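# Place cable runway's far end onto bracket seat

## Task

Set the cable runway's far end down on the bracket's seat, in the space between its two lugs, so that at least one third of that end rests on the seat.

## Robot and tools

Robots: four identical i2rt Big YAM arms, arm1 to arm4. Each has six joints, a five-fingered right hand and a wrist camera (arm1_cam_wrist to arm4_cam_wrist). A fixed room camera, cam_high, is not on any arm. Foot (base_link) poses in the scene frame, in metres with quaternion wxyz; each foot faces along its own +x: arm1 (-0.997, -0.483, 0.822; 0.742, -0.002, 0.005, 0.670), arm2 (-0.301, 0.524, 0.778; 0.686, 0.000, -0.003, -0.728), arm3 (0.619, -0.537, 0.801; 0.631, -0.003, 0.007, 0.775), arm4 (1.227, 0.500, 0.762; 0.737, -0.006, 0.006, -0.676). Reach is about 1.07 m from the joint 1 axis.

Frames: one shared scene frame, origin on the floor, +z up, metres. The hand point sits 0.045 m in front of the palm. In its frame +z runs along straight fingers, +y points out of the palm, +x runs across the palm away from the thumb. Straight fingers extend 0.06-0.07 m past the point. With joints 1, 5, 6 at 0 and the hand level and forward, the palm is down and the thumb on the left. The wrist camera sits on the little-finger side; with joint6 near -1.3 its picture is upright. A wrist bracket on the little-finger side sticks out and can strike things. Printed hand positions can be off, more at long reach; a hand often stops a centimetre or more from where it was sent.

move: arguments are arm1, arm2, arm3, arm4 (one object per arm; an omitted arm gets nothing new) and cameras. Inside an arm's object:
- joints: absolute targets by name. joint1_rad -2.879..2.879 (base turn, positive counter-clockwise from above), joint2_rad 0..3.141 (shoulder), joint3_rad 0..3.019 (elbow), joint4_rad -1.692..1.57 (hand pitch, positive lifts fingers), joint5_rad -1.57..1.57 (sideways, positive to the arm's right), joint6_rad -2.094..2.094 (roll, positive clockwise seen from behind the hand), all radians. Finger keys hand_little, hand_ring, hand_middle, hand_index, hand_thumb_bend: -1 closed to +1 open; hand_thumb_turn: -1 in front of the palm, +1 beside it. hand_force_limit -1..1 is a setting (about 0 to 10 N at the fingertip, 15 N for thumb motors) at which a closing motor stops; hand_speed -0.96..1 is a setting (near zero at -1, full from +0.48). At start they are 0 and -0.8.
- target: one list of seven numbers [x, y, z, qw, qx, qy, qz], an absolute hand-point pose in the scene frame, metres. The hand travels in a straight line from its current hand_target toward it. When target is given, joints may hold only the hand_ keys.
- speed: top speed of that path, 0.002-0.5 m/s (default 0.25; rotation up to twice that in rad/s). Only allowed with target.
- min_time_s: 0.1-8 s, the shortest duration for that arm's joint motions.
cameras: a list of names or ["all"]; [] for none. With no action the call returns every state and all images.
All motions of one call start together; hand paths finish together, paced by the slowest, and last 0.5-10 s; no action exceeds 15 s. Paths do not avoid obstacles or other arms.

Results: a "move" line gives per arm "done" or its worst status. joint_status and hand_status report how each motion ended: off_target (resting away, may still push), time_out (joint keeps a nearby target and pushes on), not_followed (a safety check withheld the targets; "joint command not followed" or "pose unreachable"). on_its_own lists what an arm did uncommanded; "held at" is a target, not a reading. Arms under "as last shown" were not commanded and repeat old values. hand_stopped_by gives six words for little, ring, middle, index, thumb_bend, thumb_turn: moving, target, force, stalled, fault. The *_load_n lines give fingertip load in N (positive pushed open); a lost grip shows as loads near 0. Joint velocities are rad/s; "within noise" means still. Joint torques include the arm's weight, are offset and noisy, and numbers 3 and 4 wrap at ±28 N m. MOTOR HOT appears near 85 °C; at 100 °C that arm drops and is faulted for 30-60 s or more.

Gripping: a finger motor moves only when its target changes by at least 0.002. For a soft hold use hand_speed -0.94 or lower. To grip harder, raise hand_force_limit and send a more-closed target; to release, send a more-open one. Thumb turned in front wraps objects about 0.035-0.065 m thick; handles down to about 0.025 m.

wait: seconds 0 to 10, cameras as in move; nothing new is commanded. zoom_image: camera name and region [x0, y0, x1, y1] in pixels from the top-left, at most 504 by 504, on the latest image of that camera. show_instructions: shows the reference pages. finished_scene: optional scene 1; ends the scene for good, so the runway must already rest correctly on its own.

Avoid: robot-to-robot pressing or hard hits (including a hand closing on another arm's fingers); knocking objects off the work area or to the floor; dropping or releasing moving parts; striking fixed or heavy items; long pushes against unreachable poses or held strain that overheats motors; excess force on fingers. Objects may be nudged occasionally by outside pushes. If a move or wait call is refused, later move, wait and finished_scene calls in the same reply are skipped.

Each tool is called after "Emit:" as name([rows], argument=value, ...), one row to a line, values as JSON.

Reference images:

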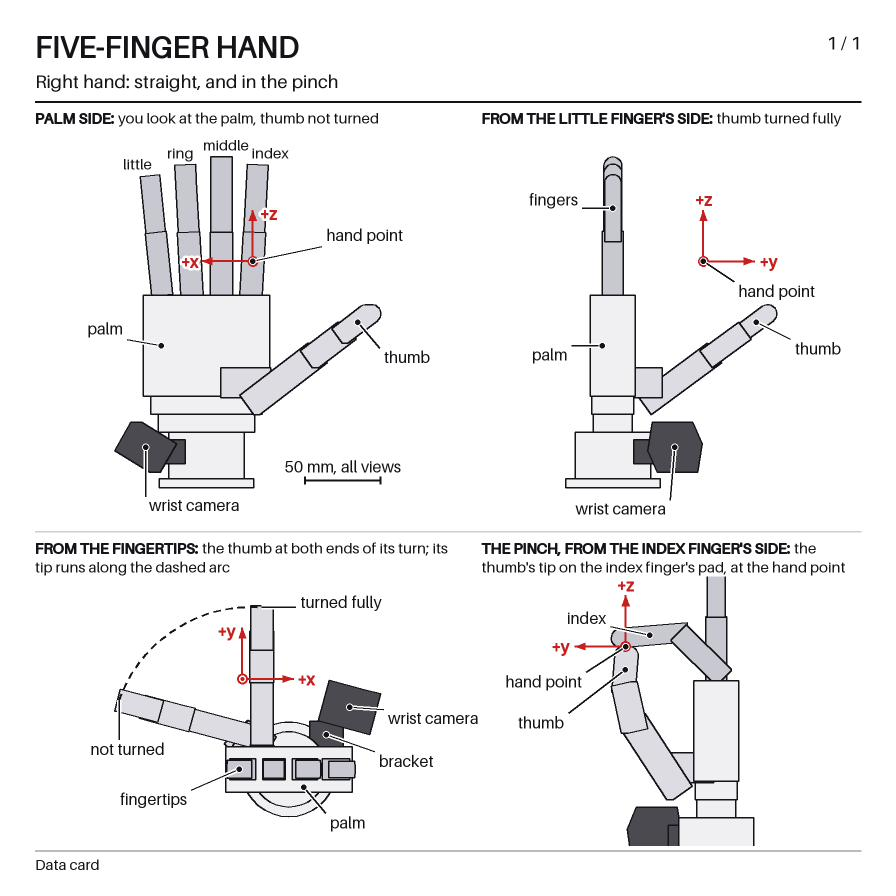

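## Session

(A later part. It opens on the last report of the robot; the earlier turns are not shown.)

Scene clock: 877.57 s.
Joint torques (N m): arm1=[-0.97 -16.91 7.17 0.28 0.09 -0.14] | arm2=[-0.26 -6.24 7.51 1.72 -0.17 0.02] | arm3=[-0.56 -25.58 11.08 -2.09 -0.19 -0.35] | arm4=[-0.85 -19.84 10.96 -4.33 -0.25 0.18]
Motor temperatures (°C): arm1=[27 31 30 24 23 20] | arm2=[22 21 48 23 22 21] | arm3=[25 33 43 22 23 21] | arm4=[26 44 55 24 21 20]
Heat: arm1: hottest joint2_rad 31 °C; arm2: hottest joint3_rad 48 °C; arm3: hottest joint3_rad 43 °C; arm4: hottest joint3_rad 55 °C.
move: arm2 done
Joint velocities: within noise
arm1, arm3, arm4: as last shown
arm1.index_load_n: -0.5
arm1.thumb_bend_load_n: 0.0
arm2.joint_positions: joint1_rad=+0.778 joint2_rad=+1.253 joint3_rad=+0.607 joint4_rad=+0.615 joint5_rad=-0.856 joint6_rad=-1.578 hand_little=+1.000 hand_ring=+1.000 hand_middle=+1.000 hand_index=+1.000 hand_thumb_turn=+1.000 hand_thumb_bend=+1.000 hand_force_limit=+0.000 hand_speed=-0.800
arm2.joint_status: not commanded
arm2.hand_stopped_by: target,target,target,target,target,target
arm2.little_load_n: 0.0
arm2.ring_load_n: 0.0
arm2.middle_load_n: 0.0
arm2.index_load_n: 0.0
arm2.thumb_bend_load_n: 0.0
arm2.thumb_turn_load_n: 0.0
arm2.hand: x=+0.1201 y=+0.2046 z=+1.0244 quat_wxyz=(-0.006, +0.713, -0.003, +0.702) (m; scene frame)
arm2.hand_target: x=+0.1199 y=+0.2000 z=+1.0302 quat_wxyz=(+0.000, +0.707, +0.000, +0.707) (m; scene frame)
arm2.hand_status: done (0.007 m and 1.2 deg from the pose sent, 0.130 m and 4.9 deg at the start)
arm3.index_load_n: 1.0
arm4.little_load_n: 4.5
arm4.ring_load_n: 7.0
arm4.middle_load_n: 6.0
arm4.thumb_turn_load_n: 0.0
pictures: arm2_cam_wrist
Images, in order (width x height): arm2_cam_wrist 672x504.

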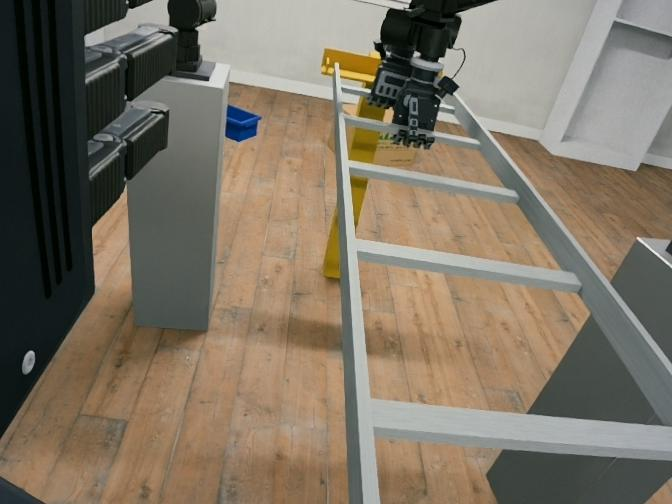

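Emit:
zoom_image(camera="arm2_cam_wrist", region=[315, 35, 375, 95])

Emit:
zoom_image(camera="arm2_cam_wrist", region=[415, 50, 485, 120])

Scaled by 8.400 from the camera's 672x504 image, which has a finer 960x720 frame.

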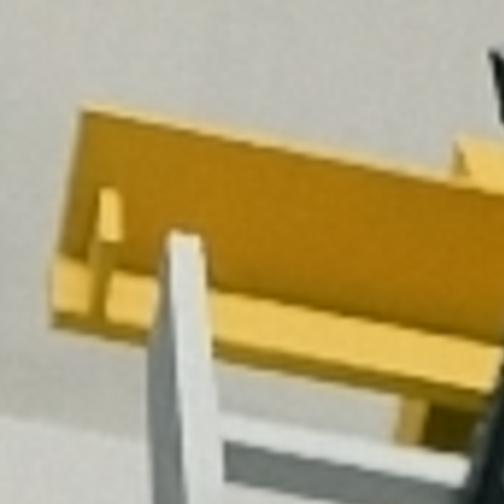

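Scaled by 7.200 from the camera's 672x504 image, which has a finer 960x720 frame.

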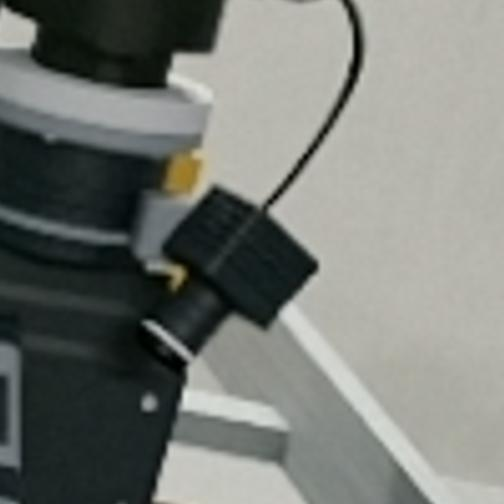

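Emit:
zoom_image(camera="arm2_cam_wrist", region=[318, 50, 348, 80])

Scaled by 16.800 from the camera's 672x504 image, which has a finer 960x720 frame.

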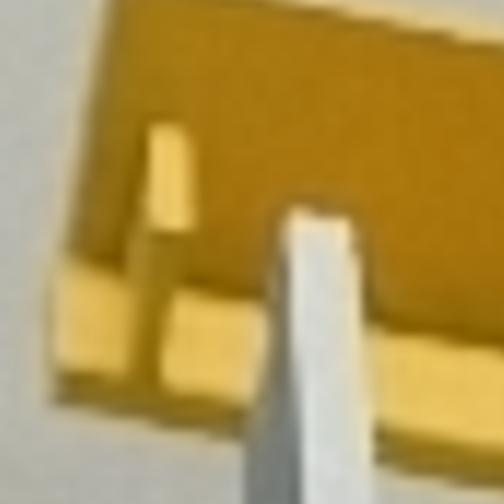

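Emit:
move(arm3={"target": [0.975, 0.015, 0.82, 0, 0.7071, -0.7071, 0], "speed": 0.05}, arm4={"target": [1.255, -0.028, 0.865, 0, -0.7071, -0.7071, 0], "speed": 0.05}, cameras=["arm2_cam_wrist", "arm4_cam_wrist", "arm3_cam_wrist"])

Emit:
zoom_image(camera="arm2_cam_wrist", region=[318, 45, 358, 85])

Emit:
zoom_image(camera="arm2_cam_wrist", region=[415, 50, 485, 120])

Scene clock: 906.00 s.
Joint torques (N m): arm1=[-0.85 -16.79 7.16 0.2 0.1 -0.13] | arm2=[-0.44 -6.01 7.34 1.98 -0.13 0.02] | arm3=[-0.03 -26.23 12.44 -1.58 -0.19 -0.33] | arm4=[-0.79 -21.48 9.21 -4.49 -0.32 0.14]
Motor temperatures (°C): arm1=[26 31 30 23 23 20] | arm2=[22 21 42 23 22 21] | arm3=[25 34 44 22 23 21] | arm4=[26 44 57 24 21 20]
Heat: arm1: hottest joint2_rad 31 °C; arm2: hottest joint3_rad 42 °C; arm3: hottest joint3_rad 44 °C; arm4: hottest joint3_rad 57 °C.
move: arm3 off_target; arm4 off_target
Joint velocities: within noise
arm1, arm2: as last shown
arm1.index_load_n: 0.0
arm1.thumb_bend_load_n: -0.5
arm2.hand_target: x=+0.1199 y=+0.2000 z=+1.0301 quat_wxyz=(+0.000, +0.707, +0.000, +0.707) (m; scene frame)
arm3.joint_positions: joint1_rad=-0.875 joint2_rad=+2.218 joint3_rad=+1.816 joint4_rad=-1.228 joint5_rad=+0.001 joint6_rad=+0.940 hand_little=-0.713 hand_ring=-0.704 hand_middle=-0.722 hand_index=-0.734 hand_thumb_turn=-1.000 hand_thumb_bend=+1.000 hand_force_limit=+0.100 hand_speed=-0.900
arm3.joint_status: not commanded
arm3.hand_stopped_by: force,force,force,force,target,target
arm3.little_load_n: 7.5
arm3.ring_load_n: 2.5
arm3.middle_load_n: 0.0
arm3.index_load_n: 0.0
arm3.thumb_bend_load_n: 0.0
arm3.thumb_turn_load_n: 0.0
arm3.hand: x=+0.9583 y=-0.0038 z=+0.7661 quat_wxyz=(+0.036, +0.692, -0.721, +0.008) (m; scene frame)
arm3.hand_target: x=+0.9733 y=+0.0129 z=+0.8195 quat_wxyz=(-0.002, +0.707, -0.707, +0.001) (m; scene frame)
arm3.hand_status: off_target (0.059 m and 4.9 deg from the pose sent, 0.089 m and 3.5 deg at the start)
arm4.joint_positions: joint1_rad=-0.173 joint2_rad=+1.820 joint3_rad=+1.304 joint4_rad=-1.098 joint5_rad=-0.010 joint6_rad=+1.487 hand_little=-0.399 hand_ring=-0.451 hand_middle=-0.488 hand_index=-0.526 hand_thumb_turn=+1.000 hand_thumb_bend=+1.001 hand_force_limit=+0.300 hand_speed=-0.900
arm4.joint_status: not commanded
arm4.hand_stopped_by: force,force,force,force,target,target
arm4.little_load_n: 5.5
arm4.ring_load_n: 7.0
arm4.middle_load_n: 5.5
arm4.index_load_n: 5.5
arm4.thumb_bend_load_n: 3.0
arm4.thumb_turn_load_n: 0.0
arm4.hand: x=+1.2456 y=-0.0306 z=+0.7856 quat_wxyz=(+0.016, -0.708, -0.706, -0.014) (m; scene frame)
arm4.hand_target: x=+1.2551 y=-0.0275 z=+0.8580 quat_wxyz=(-0.002, -0.707, -0.707, +0.001) (m; scene frame)
arm4.hand_status: off_target (0.080 m and 2.4 deg from the pose sent, 0.104 m and 2.6 deg at the start)
pictures: arm2_cam_wrist, arm3_cam_wrist, arm4_cam_wrist
Images, in order (width x height): arm2_cam_wrist 672x504, arm3_cam_wrist 672x504, arm4_cam_wrist 672x504.

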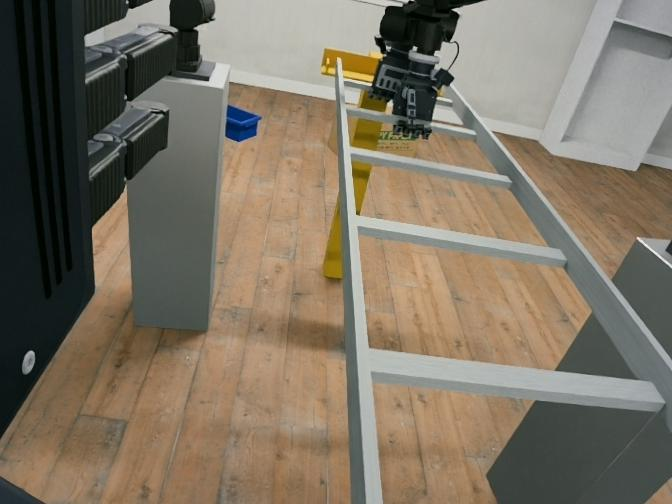

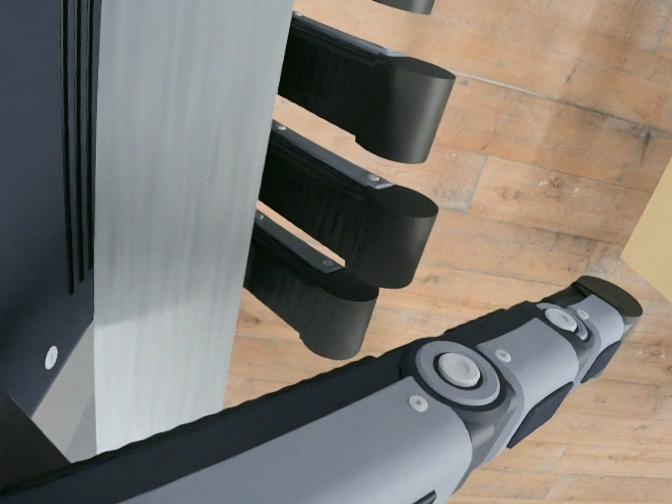

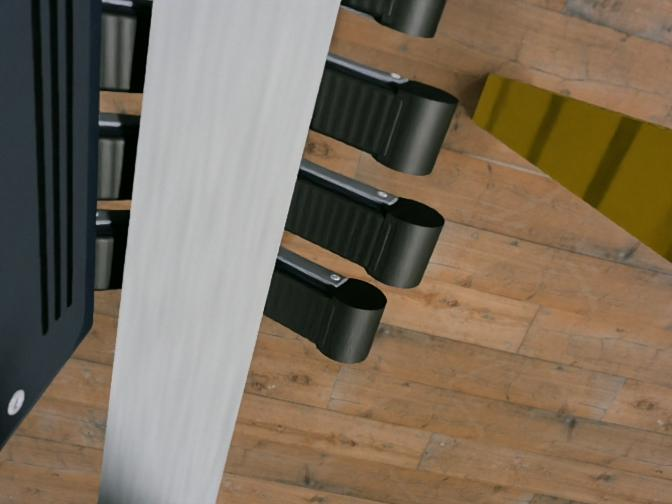

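Scaled by 12.600 from the camera's 672x504 image, which has a finer 960x720 frame.

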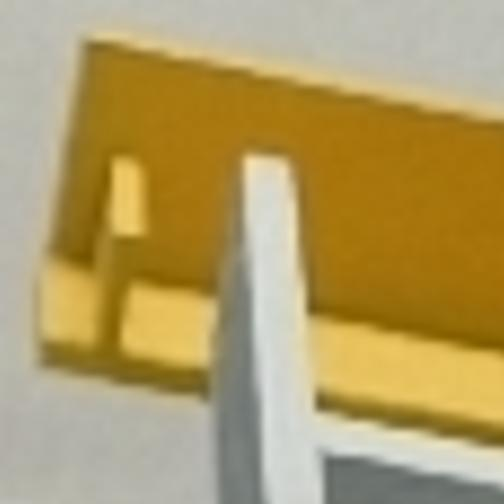

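Scaled by 7.200 from the camera's 672x504 image, which has a finer 960x720 frame.

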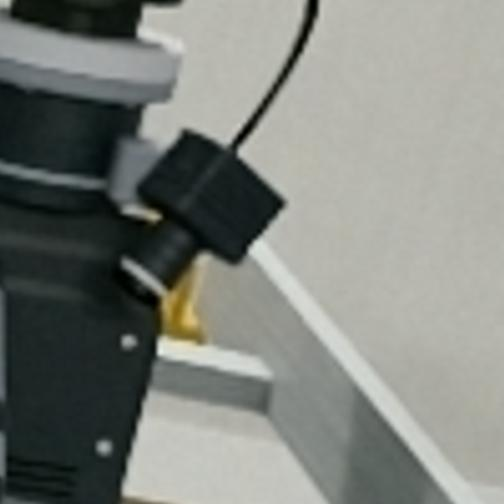

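Emit:
move(arm3={"target": [1.035, 0.018, 0.825, -0.018, 0.7071, -0.7071, -0.004], "speed": 0.05}, arm4={"target": [1.315, -0.021, 0.87, 0, -0.7071, -0.7071, 0], "speed": 0.05}, cameras=["arm2_cam_wrist", "arm4_cam_wrist"])

Emit:
zoom_image(camera="arm2_cam_wrist", region=[318, 35, 358, 75])

Emit:
zoom_image(camera="arm2_cam_wrist", region=[415, 50, 485, 120])

Scene clock: 946.17 s.
Joint torques (N m): arm1=[-1.03 -16.97 7.2 0.18 0.07 -0.14] | arm2=[-0.79 -6.18 7.64 1.91 -0.19 0.01] | arm3=[0.21 -27.34 13.09 -1.02 -0.39 -0.31] | arm4=[-0.79 -22.53 8.21 -4.55 -0.6 0.13]
Motor temperatures (°C): arm1=[26 31 30 23 23 20] | arm2=[22 21 38 23 22 21] | arm3=[25 35 47 22 23 21] | arm4=[26 39 54 24 22 20]
Heat: arm1: hottest joint2_rad 31 °C; arm2: hottest joint3_rad 38 °C; arm3: hottest joint3_rad 47 °C; arm4: hottest joint3_rad 54 °C.
move: arm3 off_target; arm4 off_target
Joint velocities: within noise
arm1.joint_positions: joint1_rad=+0.408 joint2_rad=+1.916 joint3_rad=+1.285 joint4_rad=-0.963 joint5_rad=+0.006 joint6_rad=-1.261 hand_little=+1.000 hand_ring=+1.000 hand_middle=+1.000 hand_index=+1.000 hand_thumb_turn=+1.000 hand_thumb_bend=+1.000 hand_force_limit=+0.000 hand_speed=-0.800
arm1.joint_status: not commanded
arm1.hand_stopped_by: target,target,target,target,target,target
arm1.little_load_n: 0.0
arm1.ring_load_n: 0.0
arm1.middle_load_n: 0.0
arm1.index_load_n: 0.0
arm1.thumb_bend_load_n: 0.0
arm1.thumb_turn_load_n: 0.0
arm1.hand: x=-1.0906 y=-0.0217 z=+0.7907 quat_wxyz=(+0.013, +0.709, +0.705, -0.007) (m; scene frame)
arm1.hand_target: x=-1.0899 y=-0.0152 z=+0.8000 quat_wxyz=(+0.000, +0.707, +0.707, +0.000) (m; scene frame)
arm1.hand_status: not commanded
arm2: as last shown
arm2.thumb_turn_load_n: 0.5
arm3.joint_positions: joint1_rad=-0.944 joint2_rad=+2.306 joint3_rad=+1.982 joint4_rad=-1.288 joint5_rad=+0.000 joint6_rad=+0.872 hand_little=-0.713 hand_ring=-0.704 hand_middle=-0.722 hand_index=-0.734 hand_thumb_turn=-1.000 hand_thumb_bend=+1.000 hand_force_limit=+0.100 hand_speed=-0.900
arm3.joint_status: not commanded
arm3.hand_stopped_by: force,force,force,force,target,target
arm3.little_load_n: 4.0
arm3.ring_load_n: 2.0
arm3.middle_load_n: 2.0
arm3.index_load_n: 0.5
arm3.thumb_bend_load_n: 0.0
arm3.thumb_turn_load_n: 0.0
arm3.hand: x=+1.0174 y=-0.0048 z=+0.7682 quat_wxyz=(+0.027, +0.692, -0.721, +0.005) (m; scene frame)
arm3.hand_target: x=+1.0328 y=+0.0153 z=+0.8250 quat_wxyz=(-0.020, +0.707, -0.707, -0.003) (m; scene frame)
arm3.hand_status: off_target (0.064 m and 5.8 deg from the pose sent, 0.099 m and 6.8 deg at the start)
arm4.joint_positions: joint1_rad=-0.052 joint2_rad=+1.813 joint3_rad=+1.304 joint4_rad=-1.101 joint5_rad=-0.003 joint6_rad=+1.608 hand_little=-0.399 hand_ring=-0.451 hand_middle=-0.488 hand_index=-0.526 hand_thumb_turn=+1.000 hand_thumb_bend=+1.001 hand_force_limit=+0.300 hand_speed=-0.900
arm4.joint_status: not commanded
arm4.hand_stopped_by: force,force,force,force,target,target
arm4.little_load_n: 7.0
arm4.ring_load_n: 6.5
arm4.middle_load_n: 4.5
arm4.index_load_n: 5.0
arm4.thumb_bend_load_n: 3.0
arm4.thumb_turn_load_n: 0.5
arm4.hand: x=+1.3047 y=-0.0320 z=+0.7871 quat_wxyz=(+0.019, -0.709, -0.705, -0.008) (m; scene frame)
arm4.hand_target: x=+1.3149 y=-0.0215 z=+0.8614 quat_wxyz=(-0.001, -0.707, -0.707, +0.001) (m; scene frame)
arm4.hand_status: off_target (0.084 m and 2.4 deg from the pose sent, 0.110 m and 2.4 deg at the start)
pictures: arm2_cam_wrist, arm4_cam_wrist
Images, in order (width x height): arm2_cam_wrist 672x504, arm4_cam_wrist 672x504.

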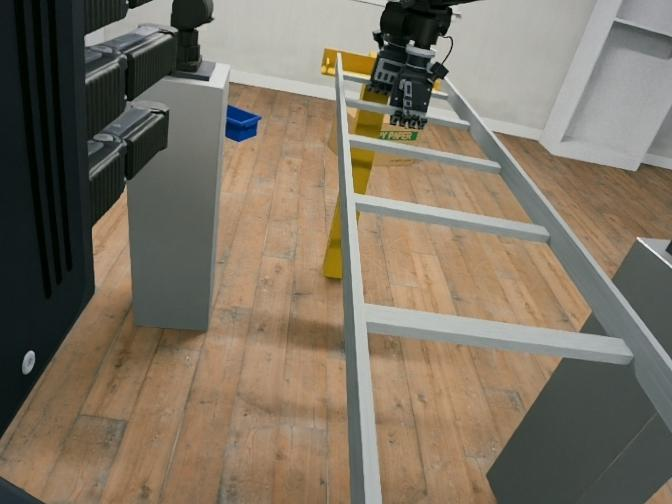

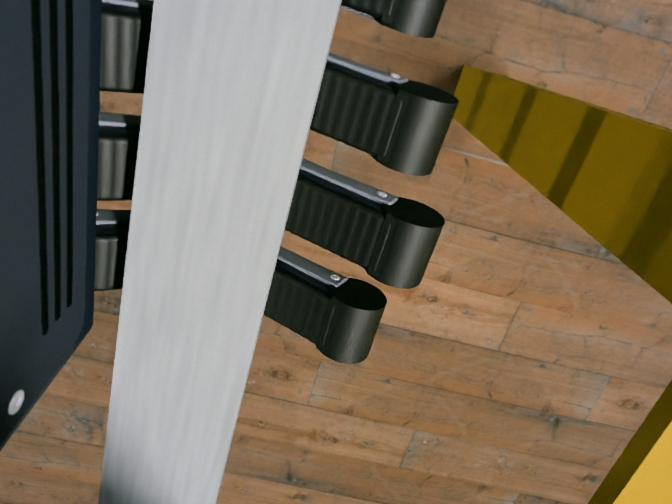

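Scaled by 12.600 from the camera's 672x504 image, which has a finer 960x720 frame.

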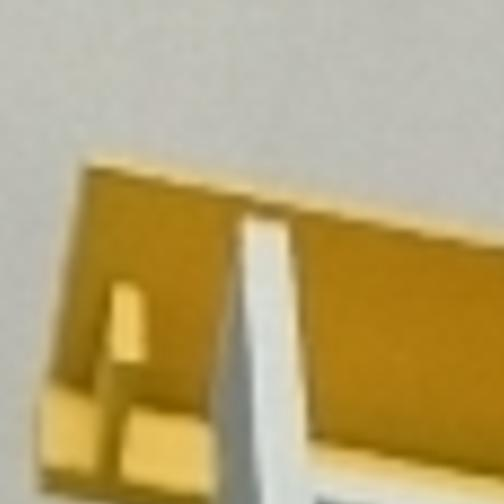

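Scaled by 7.200 from the camera's 672x504 image, which has a finer 960x720 frame.

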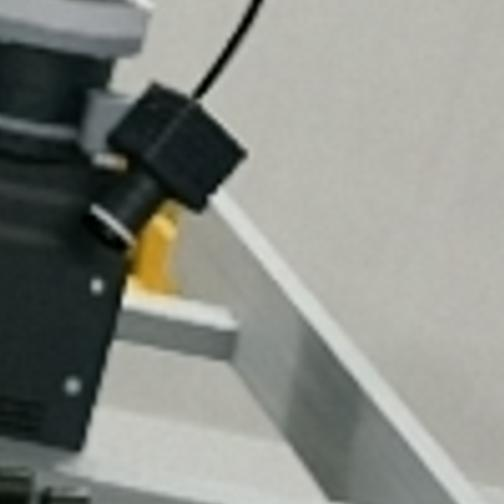

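Emit:
move(arm3={"target": [1.0580, 0.0230, 0.8250, -0.018, 0.7071, -0.7071, -0.004], "speed": 0.05}, arm4={"target": [1.3400, -0.0130, 0.8700, 0, -0.7071, -0.7071, 0], "speed": 0.05}, cameras=["arm2_cam_wrist", "arm4_cam_wrist", "cam_high"])

Scene clock: 979.67 s.
Joint torques (N m): arm1=[-0.91 -16.5 7.15 0.16 0.09 -0.15] | arm2=[-0.56 -6.48 7.5 2.11 -0.15 0.03] | arm3=[0.32 -27.87 13.04 -0.98 -0.37 -0.25] | arm4=[-0.97 -22.18 8.13 -4.42 -0.8 0.15]
Motor temperatures (°C): arm1=[26 31 30 23 23 20] | arm2=[22 21 37 23 22 21] | arm3=[25 39 43 22 23 21] | arm4=[26 44 51 24 22 20]
Heat: arm1: hottest joint2_rad 31 °C; arm2: hottest joint3_rad 37 °C; arm3: hottest joint3_rad 43 °C; arm4: hottest joint3_rad 51 °C.
move: arm3 off_target; arm4 off_target
Joint velocities: within noise
arm1, arm2: as last shown
arm1.ring_load_n: -0.5
arm1.thumb_bend_load_n: -0.5
arm2.thumb_turn_load_n: 0.0
arm3.joint_positions: joint1_rad=-0.965 joint2_rad=+2.370 joint3_rad=+2.105 joint4_rad=-1.343 joint5_rad=-0.002 joint6_rad=+0.846 hand_little=-0.713 hand_ring=-0.704 hand_middle=-0.722 hand_index=-0.734 hand_thumb_turn=-1.000 hand_thumb_bend=+1.000 hand_force_limit=+0.100 hand_speed=-0.900
arm3.joint_status: not commanded
arm3.hand_stopped_by: force,force,force,force,target,target
arm3.little_load_n: 3.5
arm3.ring_load_n: 2.0
arm3.middle_load_n: 2.0
arm3.index_load_n: 2.0
arm3.thumb_bend_load_n: 0.0
arm3.thumb_turn_load_n: 0.0
arm3.hand: x=+1.0425 y=+0.0017 z=+0.7697 quat_wxyz=(+0.025, +0.694, -0.720, +0.003) (m; scene frame)
arm3.hand_target: x=+1.0558 y=+0.0206 z=+0.8249 quat_wxyz=(-0.019, +0.707, -0.707, -0.003) (m; scene frame)
arm3.hand_status: off_target (0.061 m and 5.4 deg from the pose sent, 0.075 m and 5.8 deg at the start)
arm4.joint_positions: joint1_rad=+0.001 joint2_rad=+1.797 joint3_rad=+1.286 joint4_rad=-1.101 joint5_rad=+0.002 joint6_rad=+1.659 hand_little=-0.399 hand_ring=-0.451 hand_middle=-0.488 hand_index=-0.526 hand_thumb_turn=+1.000 hand_thumb_bend=+1.001 hand_force_limit=+0.300 hand_speed=-0.900
arm4.joint_status: not commanded
arm4.hand_stopped_by: force,force,force,force,target,target
arm4.little_load_n: 7.0
arm4.ring_load_n: 6.5
arm4.middle_load_n: 5.0
arm4.index_load_n: 5.5
arm4.thumb_bend_load_n: 3.5
arm4.thumb_turn_load_n: 0.5
arm4.hand: x=+1.3300 y=-0.0238 z=+0.7880 quat_wxyz=(+0.022, -0.708, -0.706, -0.006) (m; scene frame)
arm4.hand_target: x=+1.3399 y=-0.0136 z=+0.8616 quat_wxyz=(-0.001, -0.707, -0.707, +0.000) (m; scene frame)
arm4.hand_status: off_target (0.083 m and 2.7 deg from the pose sent, 0.092 m and 2.4 deg at the start)
pictures: arm2_cam_wrist, arm4_cam_wrist, cam_high
Images, in order (width x height): arm2_cam_wrist 672x504, arm4_cam_wrist 672x504, cam_high 672x504.

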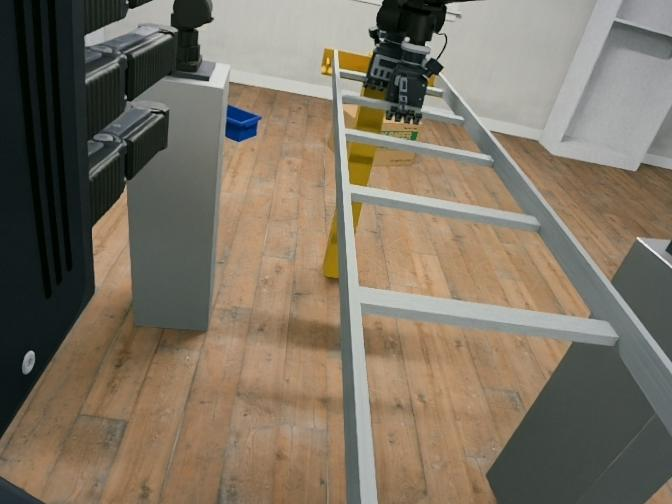

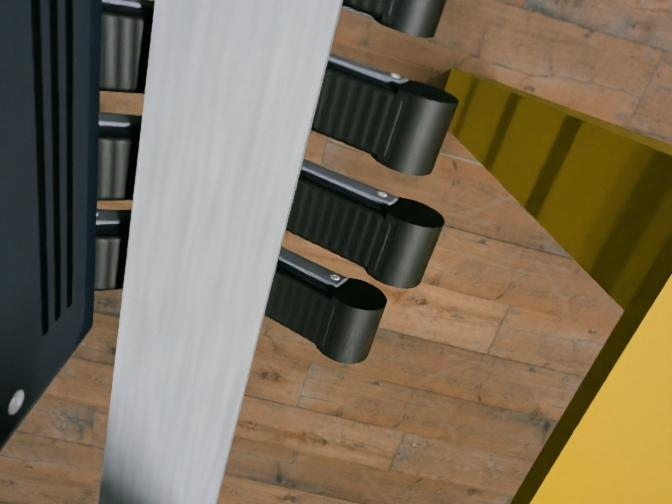

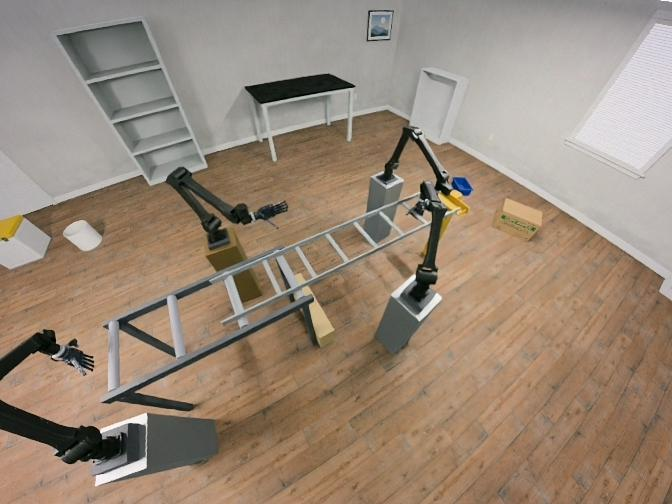

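Emit:
zoom_image(camera="arm2_cam_wrist", region=[310, 30, 360, 80])

Emit:
zoom_image(camera="arm2_cam_wrist", region=[400, 20, 500, 120])

Emit:
zoom_image(camera="cam_high", region=[380, 160, 500, 260])

Scaled by 10.080 from the camera's 672x504 image, which has a finer 960x720 frame.

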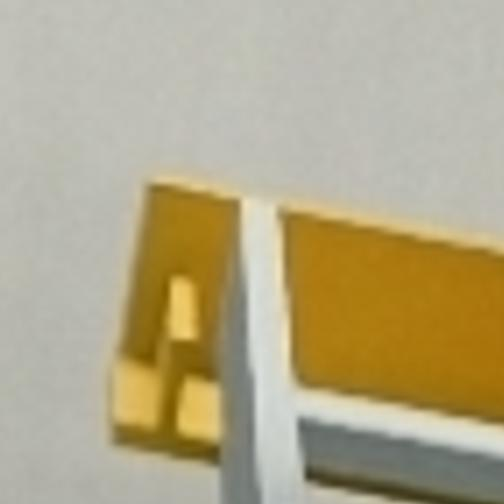

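Scaled by 5.040 from the camera's 672x504 image, which has a finer 960x720 frame.

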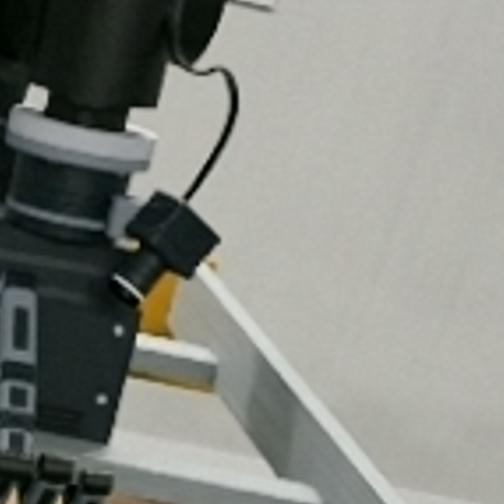

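Scaled by 4.200 from the camera's 672x504 image, which has a finer 960x720 frame.

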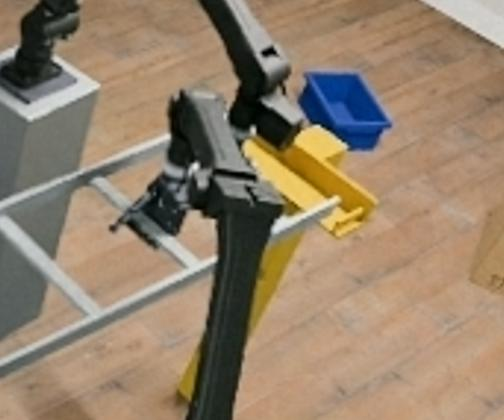

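Emit:
zoom_image(camera="cam_high", region=[435, 185, 475, 225])

Scaled by 12.600 from the camera's 672x504 image, which has a finer 960x720 frame.

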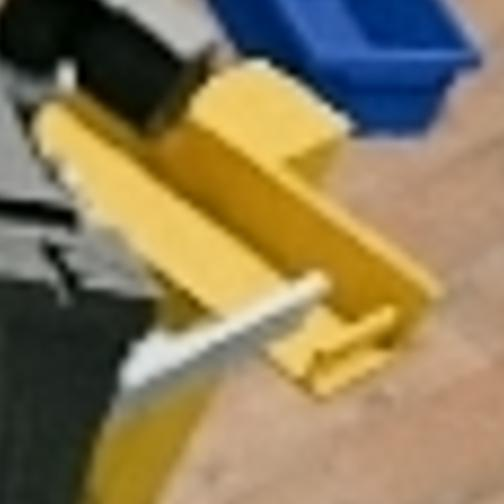

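Emit:
move(arm3={"target": [1.0710, 0.0230, 0.8150, -0.018, 0.7071, -0.7071, -0.004], "speed": 0.05}, arm4={"target": [1.3530, -0.0130, 0.8550, 0, -0.7071, -0.7071, 0], "speed": 0.05}, cameras=["arm2_cam_wrist", "arm4_cam_wrist", "cam_high"])

Scene clock: 1009.30 s.
Joint torques (N m): arm1=[-1.2 -16.97 7.17 0.28 0.09 -0.14] | arm2=[-0.62 -5.83 7.53 2.03 -0.18 0.02] | arm3=[-0.09 -27.52 12.79 -0.88 -0.25 -0.27] | arm4=[-0.73 -21.07 7.94 -3.6 -0.96 0.21]
Motor temperatures (°C): arm1=[26 31 30 23 23 20] | arm2=[22 21 36 23 22 21] | arm3=[25 37 44 22 23 21] | arm4=[25 45 48 24 23 20]
Heat: arm1: hottest joint2_rad 31 °C; arm2: hottest joint3_rad 36 °C; arm3: hottest joint3_rad 44 °C; arm4: hottest joint3_rad 48 °C.
move: arm3 off_target; arm4 off_target
Joint velocities: within noise
arm1, arm2: as last shown
arm1.ring_load_n: 0.0
arm1.index_load_n: 0.5
arm1.thumb_bend_load_n: 0.0
arm3.joint_positions: joint1_rad=-0.972 joint2_rad=+2.404 joint3_rad=+2.159 joint4_rad=-1.355 joint5_rad=-0.006 joint6_rad=+0.835 hand_little=-0.713 hand_ring=-0.704 hand_middle=-0.722 hand_index=-0.734 hand_thumb_turn=-1.000 hand_thumb_bend=+1.000 hand_force_limit=+0.100 hand_speed=-0.900
arm3.joint_status: not commanded
arm3.hand_stopped_by: force,force,force,force,target,target
arm3.little_load_n: 3.0
arm3.ring_load_n: 1.0
arm3.middle_load_n: 1.5
arm3.index_load_n: 2.0
arm3.thumb_bend_load_n: 0.0
arm3.thumb_turn_load_n: 0.0
arm3.hand: x=+1.0531 y=+0.0064 z=+0.7655 quat_wxyz=(+0.022, +0.695, -0.719, +0.001) (m; scene frame)
arm3.hand_target: x=+1.0692 y=+0.0210 z=+0.8150 quat_wxyz=(-0.020, +0.707, -0.707, -0.003) (m; scene frame)
arm3.hand_status: off_target (0.055 m and 5.0 deg from the pose sent, 0.058 m and 5.4 deg at the start)
arm4.joint_positions: joint1_rad=+0.025 joint2_rad=+1.797 joint3_rad=+1.271 joint4_rad=-1.095 joint5_rad=+0.006 joint6_rad=+1.680 hand_little=-0.399 hand_ring=-0.451 hand_middle=-0.488 hand_index=-0.526 hand_thumb_turn=+1.000 hand_thumb_bend=+1.001 hand_force_limit=+0.300 hand_speed=-0.900
arm4.joint_status: not commanded
arm4.hand_stopped_by: force,force,force,force,target,target
arm4.little_load_n: 7.5
arm4.ring_load_n: 7.5
arm4.middle_load_n: 5.5
arm4.index_load_n: 5.5
arm4.thumb_bend_load_n: 4.0
arm4.thumb_turn_load_n: 0.5
arm4.hand: x=+1.3405 y=-0.0177 z=+0.7827 quat_wxyz=(+0.027, -0.706, -0.707, -0.007) (m; scene frame)
arm4.hand_target: x=+1.3527 y=-0.0129 z=+0.8488 quat_wxyz=(-0.001, -0.707, -0.707, +0.000) (m; scene frame)
arm4.hand_status: off_target (0.074 m and 3.2 deg from the pose sent, 0.072 m and 2.7 deg at the start)
pictures: arm2_cam_wrist, arm4_cam_wrist, cam_high
Images, in order (width x height): arm2_cam_wrist 672x504, arm4_cam_wrist 672x504, cam_high 672x504.

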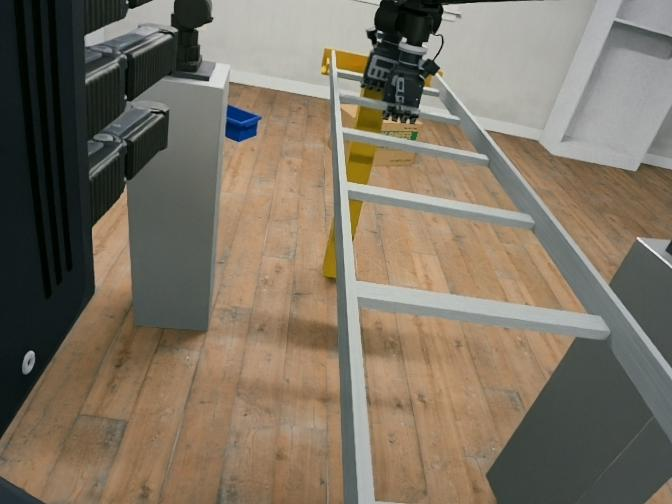

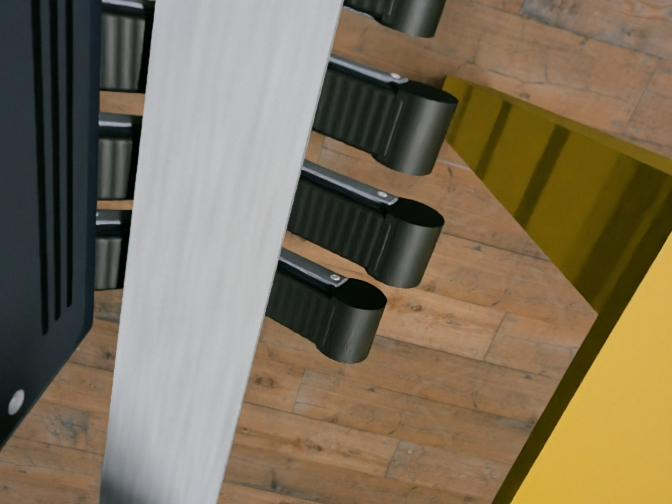

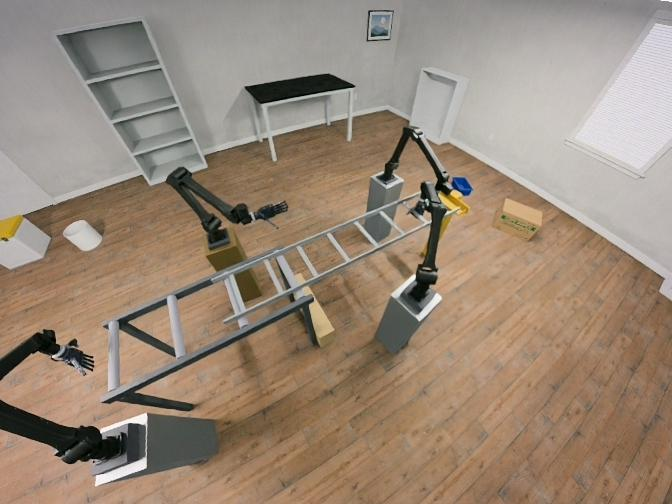

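Emit:
zoom_image(camera="arm2_cam_wrist", region=[310, 30, 360, 80])

Emit:
zoom_image(camera="cam_high", region=[435, 185, 475, 225])

Emit:
zoom_image(camera="arm2_cam_wrist", region=[425, 50, 465, 90])

Scaled by 10.080 from the camera's 672x504 image, which has a finer 960x720 frame.

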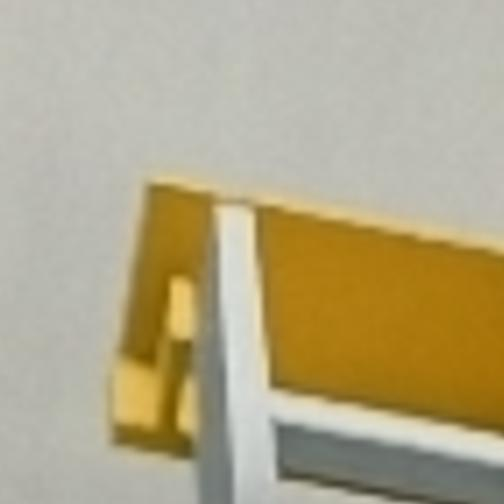

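Scaled by 12.600 from the camera's 672x504 image, which has a finer 960x720 frame.

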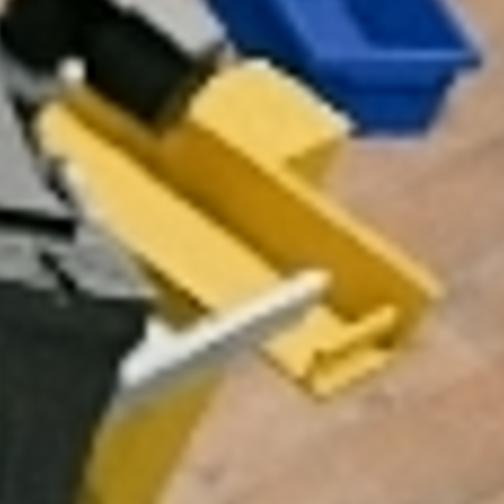

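Scaled by 12.600 from the camera's 672x504 image, which has a finer 960x720 frame.

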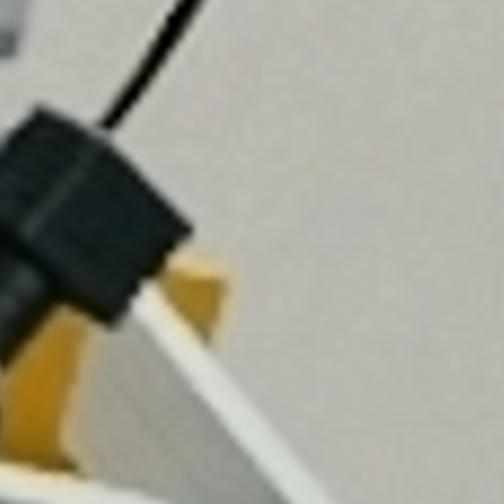

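Emit:
move(arm3={"target": [1.0730, 0.0130, 0.8150, -0.018, 0.7071, -0.7071, -0.004], "speed": 0.05}, arm4={"target": [1.3560, -0.0260, 0.8500, 0, -0.7071, -0.7071, 0], "speed": 0.05}, cameras=["arm2_cam_wrist", "cam_high"])

Emit:
zoom_image(camera="arm2_cam_wrist", region=[310, 30, 360, 80])

Emit:
zoom_image(camera="cam_high", region=[435, 185, 475, 225])

Scene clock: 1041.17 s.
Joint torques (N m): arm1=[-1.26 -16.91 7.2 0.16 0.08 -0.13] | arm2=[-0.62 -5.89 7.47 1.92 -0.16 0.02] | arm3=[-0.67 -28.98 10.44 -0.36 -0.24 -0.35] | arm4=[-0.56 -19.02 10.17 -3.75 -0.97 0.23]
Motor temperatures (°C): arm1=[26 31 30 23 23 20] | arm2=[22 21 35 23 22 21] | arm3=[25 40 50 22 23 21] | arm4=[25 44 48 24 23 20]
Heat: arm1: hottest joint2_rad 31 °C; arm2: hottest joint3_rad 35 °C; arm3: hottest joint3_rad 50 °C; arm4: hottest joint3_rad 48 °C.
move: arm3 off_target; arm4 off_target
Joint velocities: within noise
arm1, arm2: as last shown
arm1.index_load_n: 0.0
arm1.thumb_bend_load_n: -0.5
arm3.joint_positions: joint1_rad=-0.976 joint2_rad=+2.404 joint3_rad=+2.159 joint4_rad=-1.355 joint5_rad=-0.006 joint6_rad=+0.834 hand_little=-0.713 hand_ring=-0.704 hand_middle=-0.722 hand_index=-0.734 hand_thumb_turn=-1.000 hand_thumb_bend=+1.000 hand_force_limit=+0.100 hand_speed=-0.900
arm3.joint_status: not commanded
arm3.hand_stopped_by: force,force,force,force,target,target
arm3.little_load_n: 2.0
arm3.ring_load_n: 1.0
arm3.middle_load_n: 2.0
arm3.index_load_n: 2.5
arm3.thumb_bend_load_n: -0.5
arm3.thumb_turn_load_n: 0.0
arm3.hand: x=+1.0549 y=+0.0047 z=+0.7655 quat_wxyz=(+0.022, +0.694, -0.719, +0.001) (m; scene frame)
arm3.hand_target: x=+1.0717 y=+0.0117 z=+0.8145 quat_wxyz=(-0.019, +0.707, -0.707, -0.003) (m; scene frame)
arm3.hand_status: off_target (0.053 m and 5.0 deg from the pose sent, 0.054 m and 5.0 deg at the start)
arm4.joint_positions: joint1_rad=+0.026 joint2_rad=+1.797 joint3_rad=+1.270 joint4_rad=-1.092 joint5_rad=+0.006 joint6_rad=+1.680 hand_little=-0.399 hand_ring=-0.451 hand_middle=-0.488 hand_index=-0.526 hand_thumb_turn=+1.000 hand_thumb_bend=+1.001 hand_force_limit=+0.300 hand_speed=-0.900
arm4.joint_status: not commanded
arm4.hand_stopped_by: force,force,force,force,target,target
arm4.little_load_n: 7.0
arm4.ring_load_n: 7.5
arm4.middle_load_n: 5.5
arm4.index_load_n: 5.5
arm4.thumb_bend_load_n: 3.5
arm4.thumb_turn_load_n: 0.5
arm4.hand: x=+1.3407 y=-0.0181 z=+0.7824 quat_wxyz=(+0.026, -0.706, -0.707, -0.006) (m; scene frame)
arm4.hand_target: x=+1.3554 y=-0.0243 z=+0.8462 quat_wxyz=(-0.002, -0.707, -0.707, +0.001) (m; scene frame)
arm4.hand_status: off_target (0.070 m and 3.1 deg from the pose sent, 0.070 m and 3.2 deg at the start)
pictures: arm2_cam_wrist, cam_high
Images, in order (width x height): arm2_cam_wrist 672x504, cam_high 672x504.

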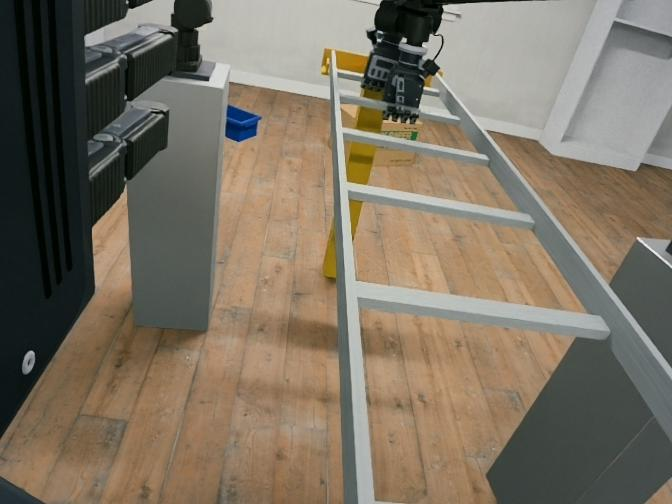

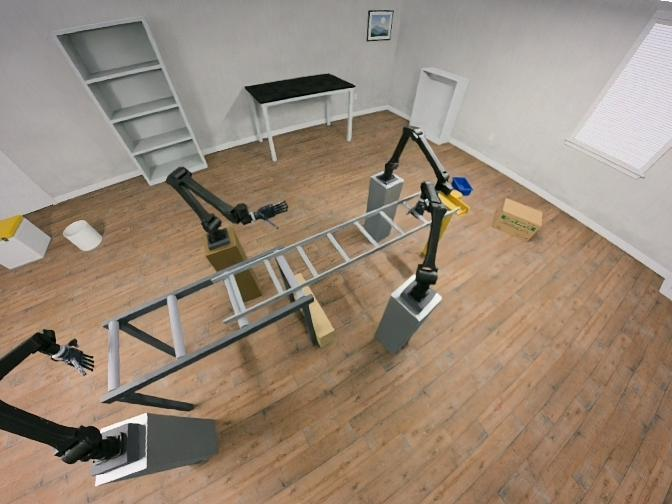

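Scaled by 10.080 from the camera's 672x504 image, which has a finer 960x720 frame.

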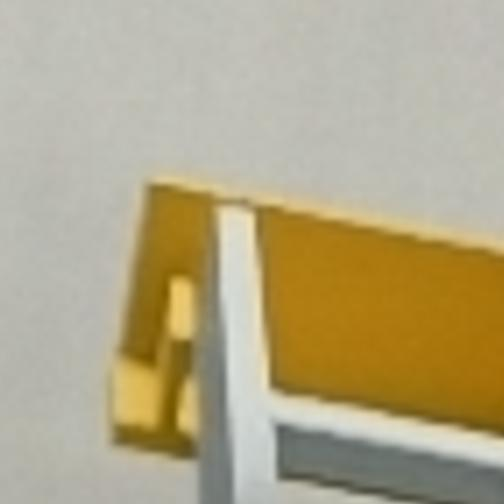

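Scaled by 12.600 from the camera's 672x504 image, which has a finer 960x720 frame.

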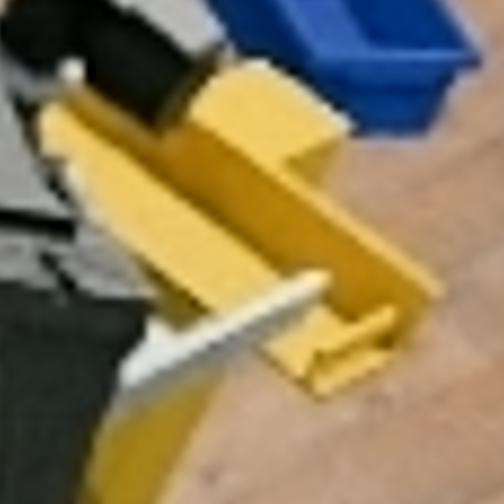

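Emit:
move(arm3={"target": [1.0720, 0.0130, 0.7950, -0.018, 0.7071, -0.7071, -0.004], "speed": 0.04}, arm4={"target": [1.3570, -0.0250, 0.8200, 0, -0.7071, -0.7071, 0], "speed": 0.04}, cameras=["arm2_cam_wrist", "arm4_cam_wrist", "cam_high"])

Emit:
zoom_image(camera="arm2_cam_wrist", region=[310, 30, 360, 80])

Emit:
zoom_image(camera="cam_high", region=[435, 185, 475, 225])

Scene clock: 1052.97 s.
Joint torques (N m): arm1=[-1.08 -16.67 7.17 0.23 0.1 -0.12] | arm2=[-0.67 -6.3 7.53 1.92 -0.19 0.03] | arm3=[-0.26 -27.63 8.99 0.28 -0.27 -0.27] | arm4=[-0.79 -17.2 7.73 -1.94 -0.92 0.19]
Motor temperatures (°C): arm1=[26 31 30 23 23 20] | arm2=[22 21 35 23 22 21] | arm3=[25 41 49 22 23 21] | arm4=[25 44 50 24 24 20]
Heat: arm1: hottest joint2_rad 31 °C; arm2: hottest joint3_rad 35 °C; arm3: hottest joint3_rad 49 °C; arm4: hottest joint3_rad 50 °C.
move: arm3 off_target; arm4 off_target
Joint velocities: within noise
arm1, arm2: as last shown
arm1.thumb_bend_load_n: 0.0
arm2.index_load_n: -0.5
arm3.joint_positions: joint1_rad=-0.979 joint2_rad=+2.405 joint3_rad=+2.155 joint4_rad=-1.335 joint5_rad=-0.006 joint6_rad=+0.825 hand_little=-0.713 hand_ring=-0.704 hand_middle=-0.722 hand_index=-0.734 hand_thumb_turn=-1.000 hand_thumb_bend=+1.000 hand_force_limit=+0.100 hand_speed=-0.900
arm3.joint_status: not commanded
arm3.hand_stopped_by: force,force,force,force,target,target
arm3.little_load_n: 1.5
arm3.ring_load_n: 0.5
arm3.middle_load_n: 1.5
arm3.index_load_n: 2.5
arm3.thumb_bend_load_n: 0.0
arm3.thumb_turn_load_n: 0.0
arm3.hand: x=+1.0589 y=+0.0056 z=+0.7633 quat_wxyz=(+0.014, +0.697, -0.717, +0.001) (m; scene frame)
arm3.hand_target: x=+1.0714 y=+0.0123 z=+0.7949 quat_wxyz=(-0.018, +0.707, -0.707, -0.003) (m; scene frame)
arm3.hand_status: off_target (0.035 m and 4.1 deg from the pose sent, 0.035 m and 5.0 deg at the start)
arm4.joint_positions: joint1_rad=+0.033 joint2_rad=+1.802 joint3_rad=+1.270 joint4_rad=-1.078 joint5_rad=+0.006 joint6_rad=+1.688 hand_little=-0.399 hand_ring=-0.451 hand_middle=-0.488 hand_index=-0.526 hand_thumb_turn=+1.000 hand_thumb_bend=+1.001 hand_force_limit=+0.300 hand_speed=-0.900
arm4.joint_status: not commanded
arm4.hand_stopped_by: force,force,force,force,target,target
arm4.little_load_n: 5.0
arm4.ring_load_n: 5.5
arm4.middle_load_n: 5.0
arm4.index_load_n: 6.0
arm4.thumb_bend_load_n: 2.5
arm4.thumb_turn_load_n: 0.5
arm4.hand: x=+1.3447 y=-0.0209 z=+0.7803 quat_wxyz=(+0.023, -0.706, -0.707, -0.003) (m; scene frame)
arm4.hand_target: x=+1.3567 y=-0.0244 z=+0.8185 quat_wxyz=(+0.000, -0.707, -0.707, +0.000) (m; scene frame)
arm4.hand_status: off_target (0.042 m and 2.6 deg from the pose sent, 0.041 m and 3.1 deg at the start)
pictures: arm2_cam_wrist, arm4_cam_wrist, cam_high
Images, in order (width x height): arm2_cam_wrist 672x504, arm4_cam_wrist 672x504, cam_high 672x504.

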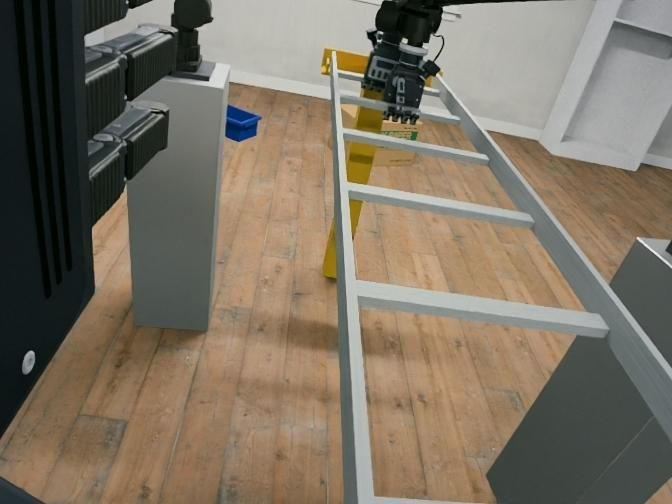

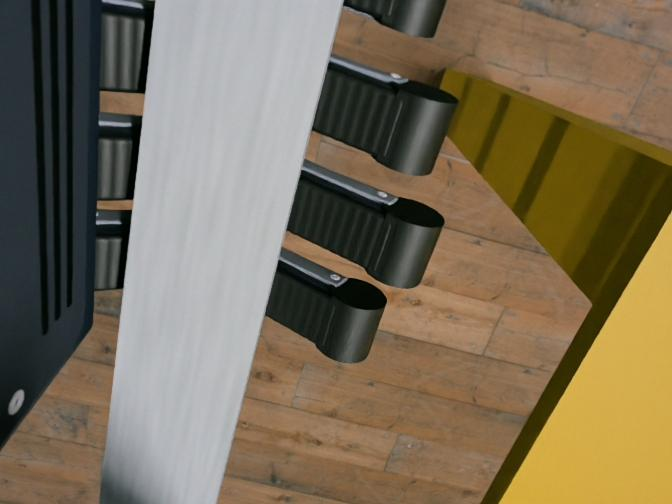

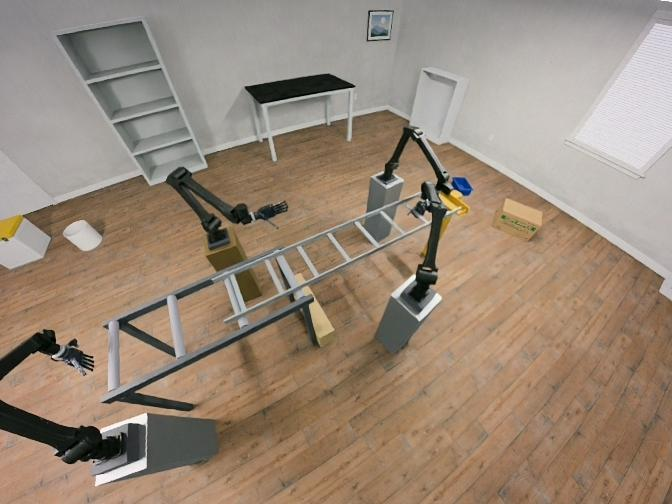

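Scaled by 10.080 from the camera's 672x504 image, which has a finer 960x720 frame.

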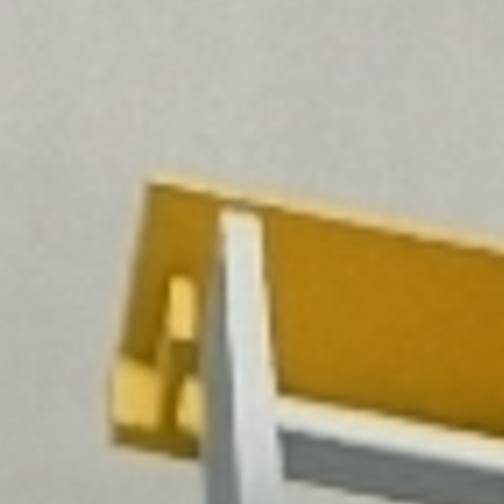

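Scaled by 12.600 from the camera's 672x504 image, which has a finer 960x720 frame.

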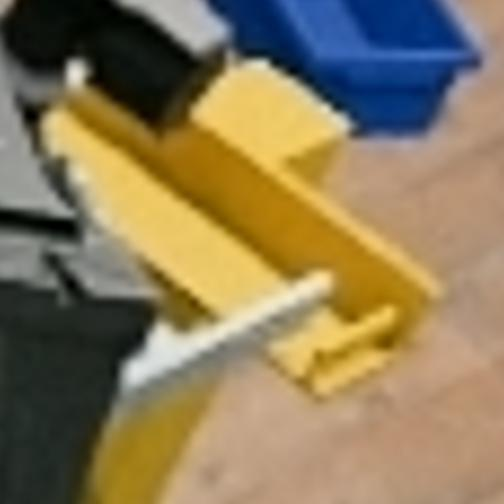

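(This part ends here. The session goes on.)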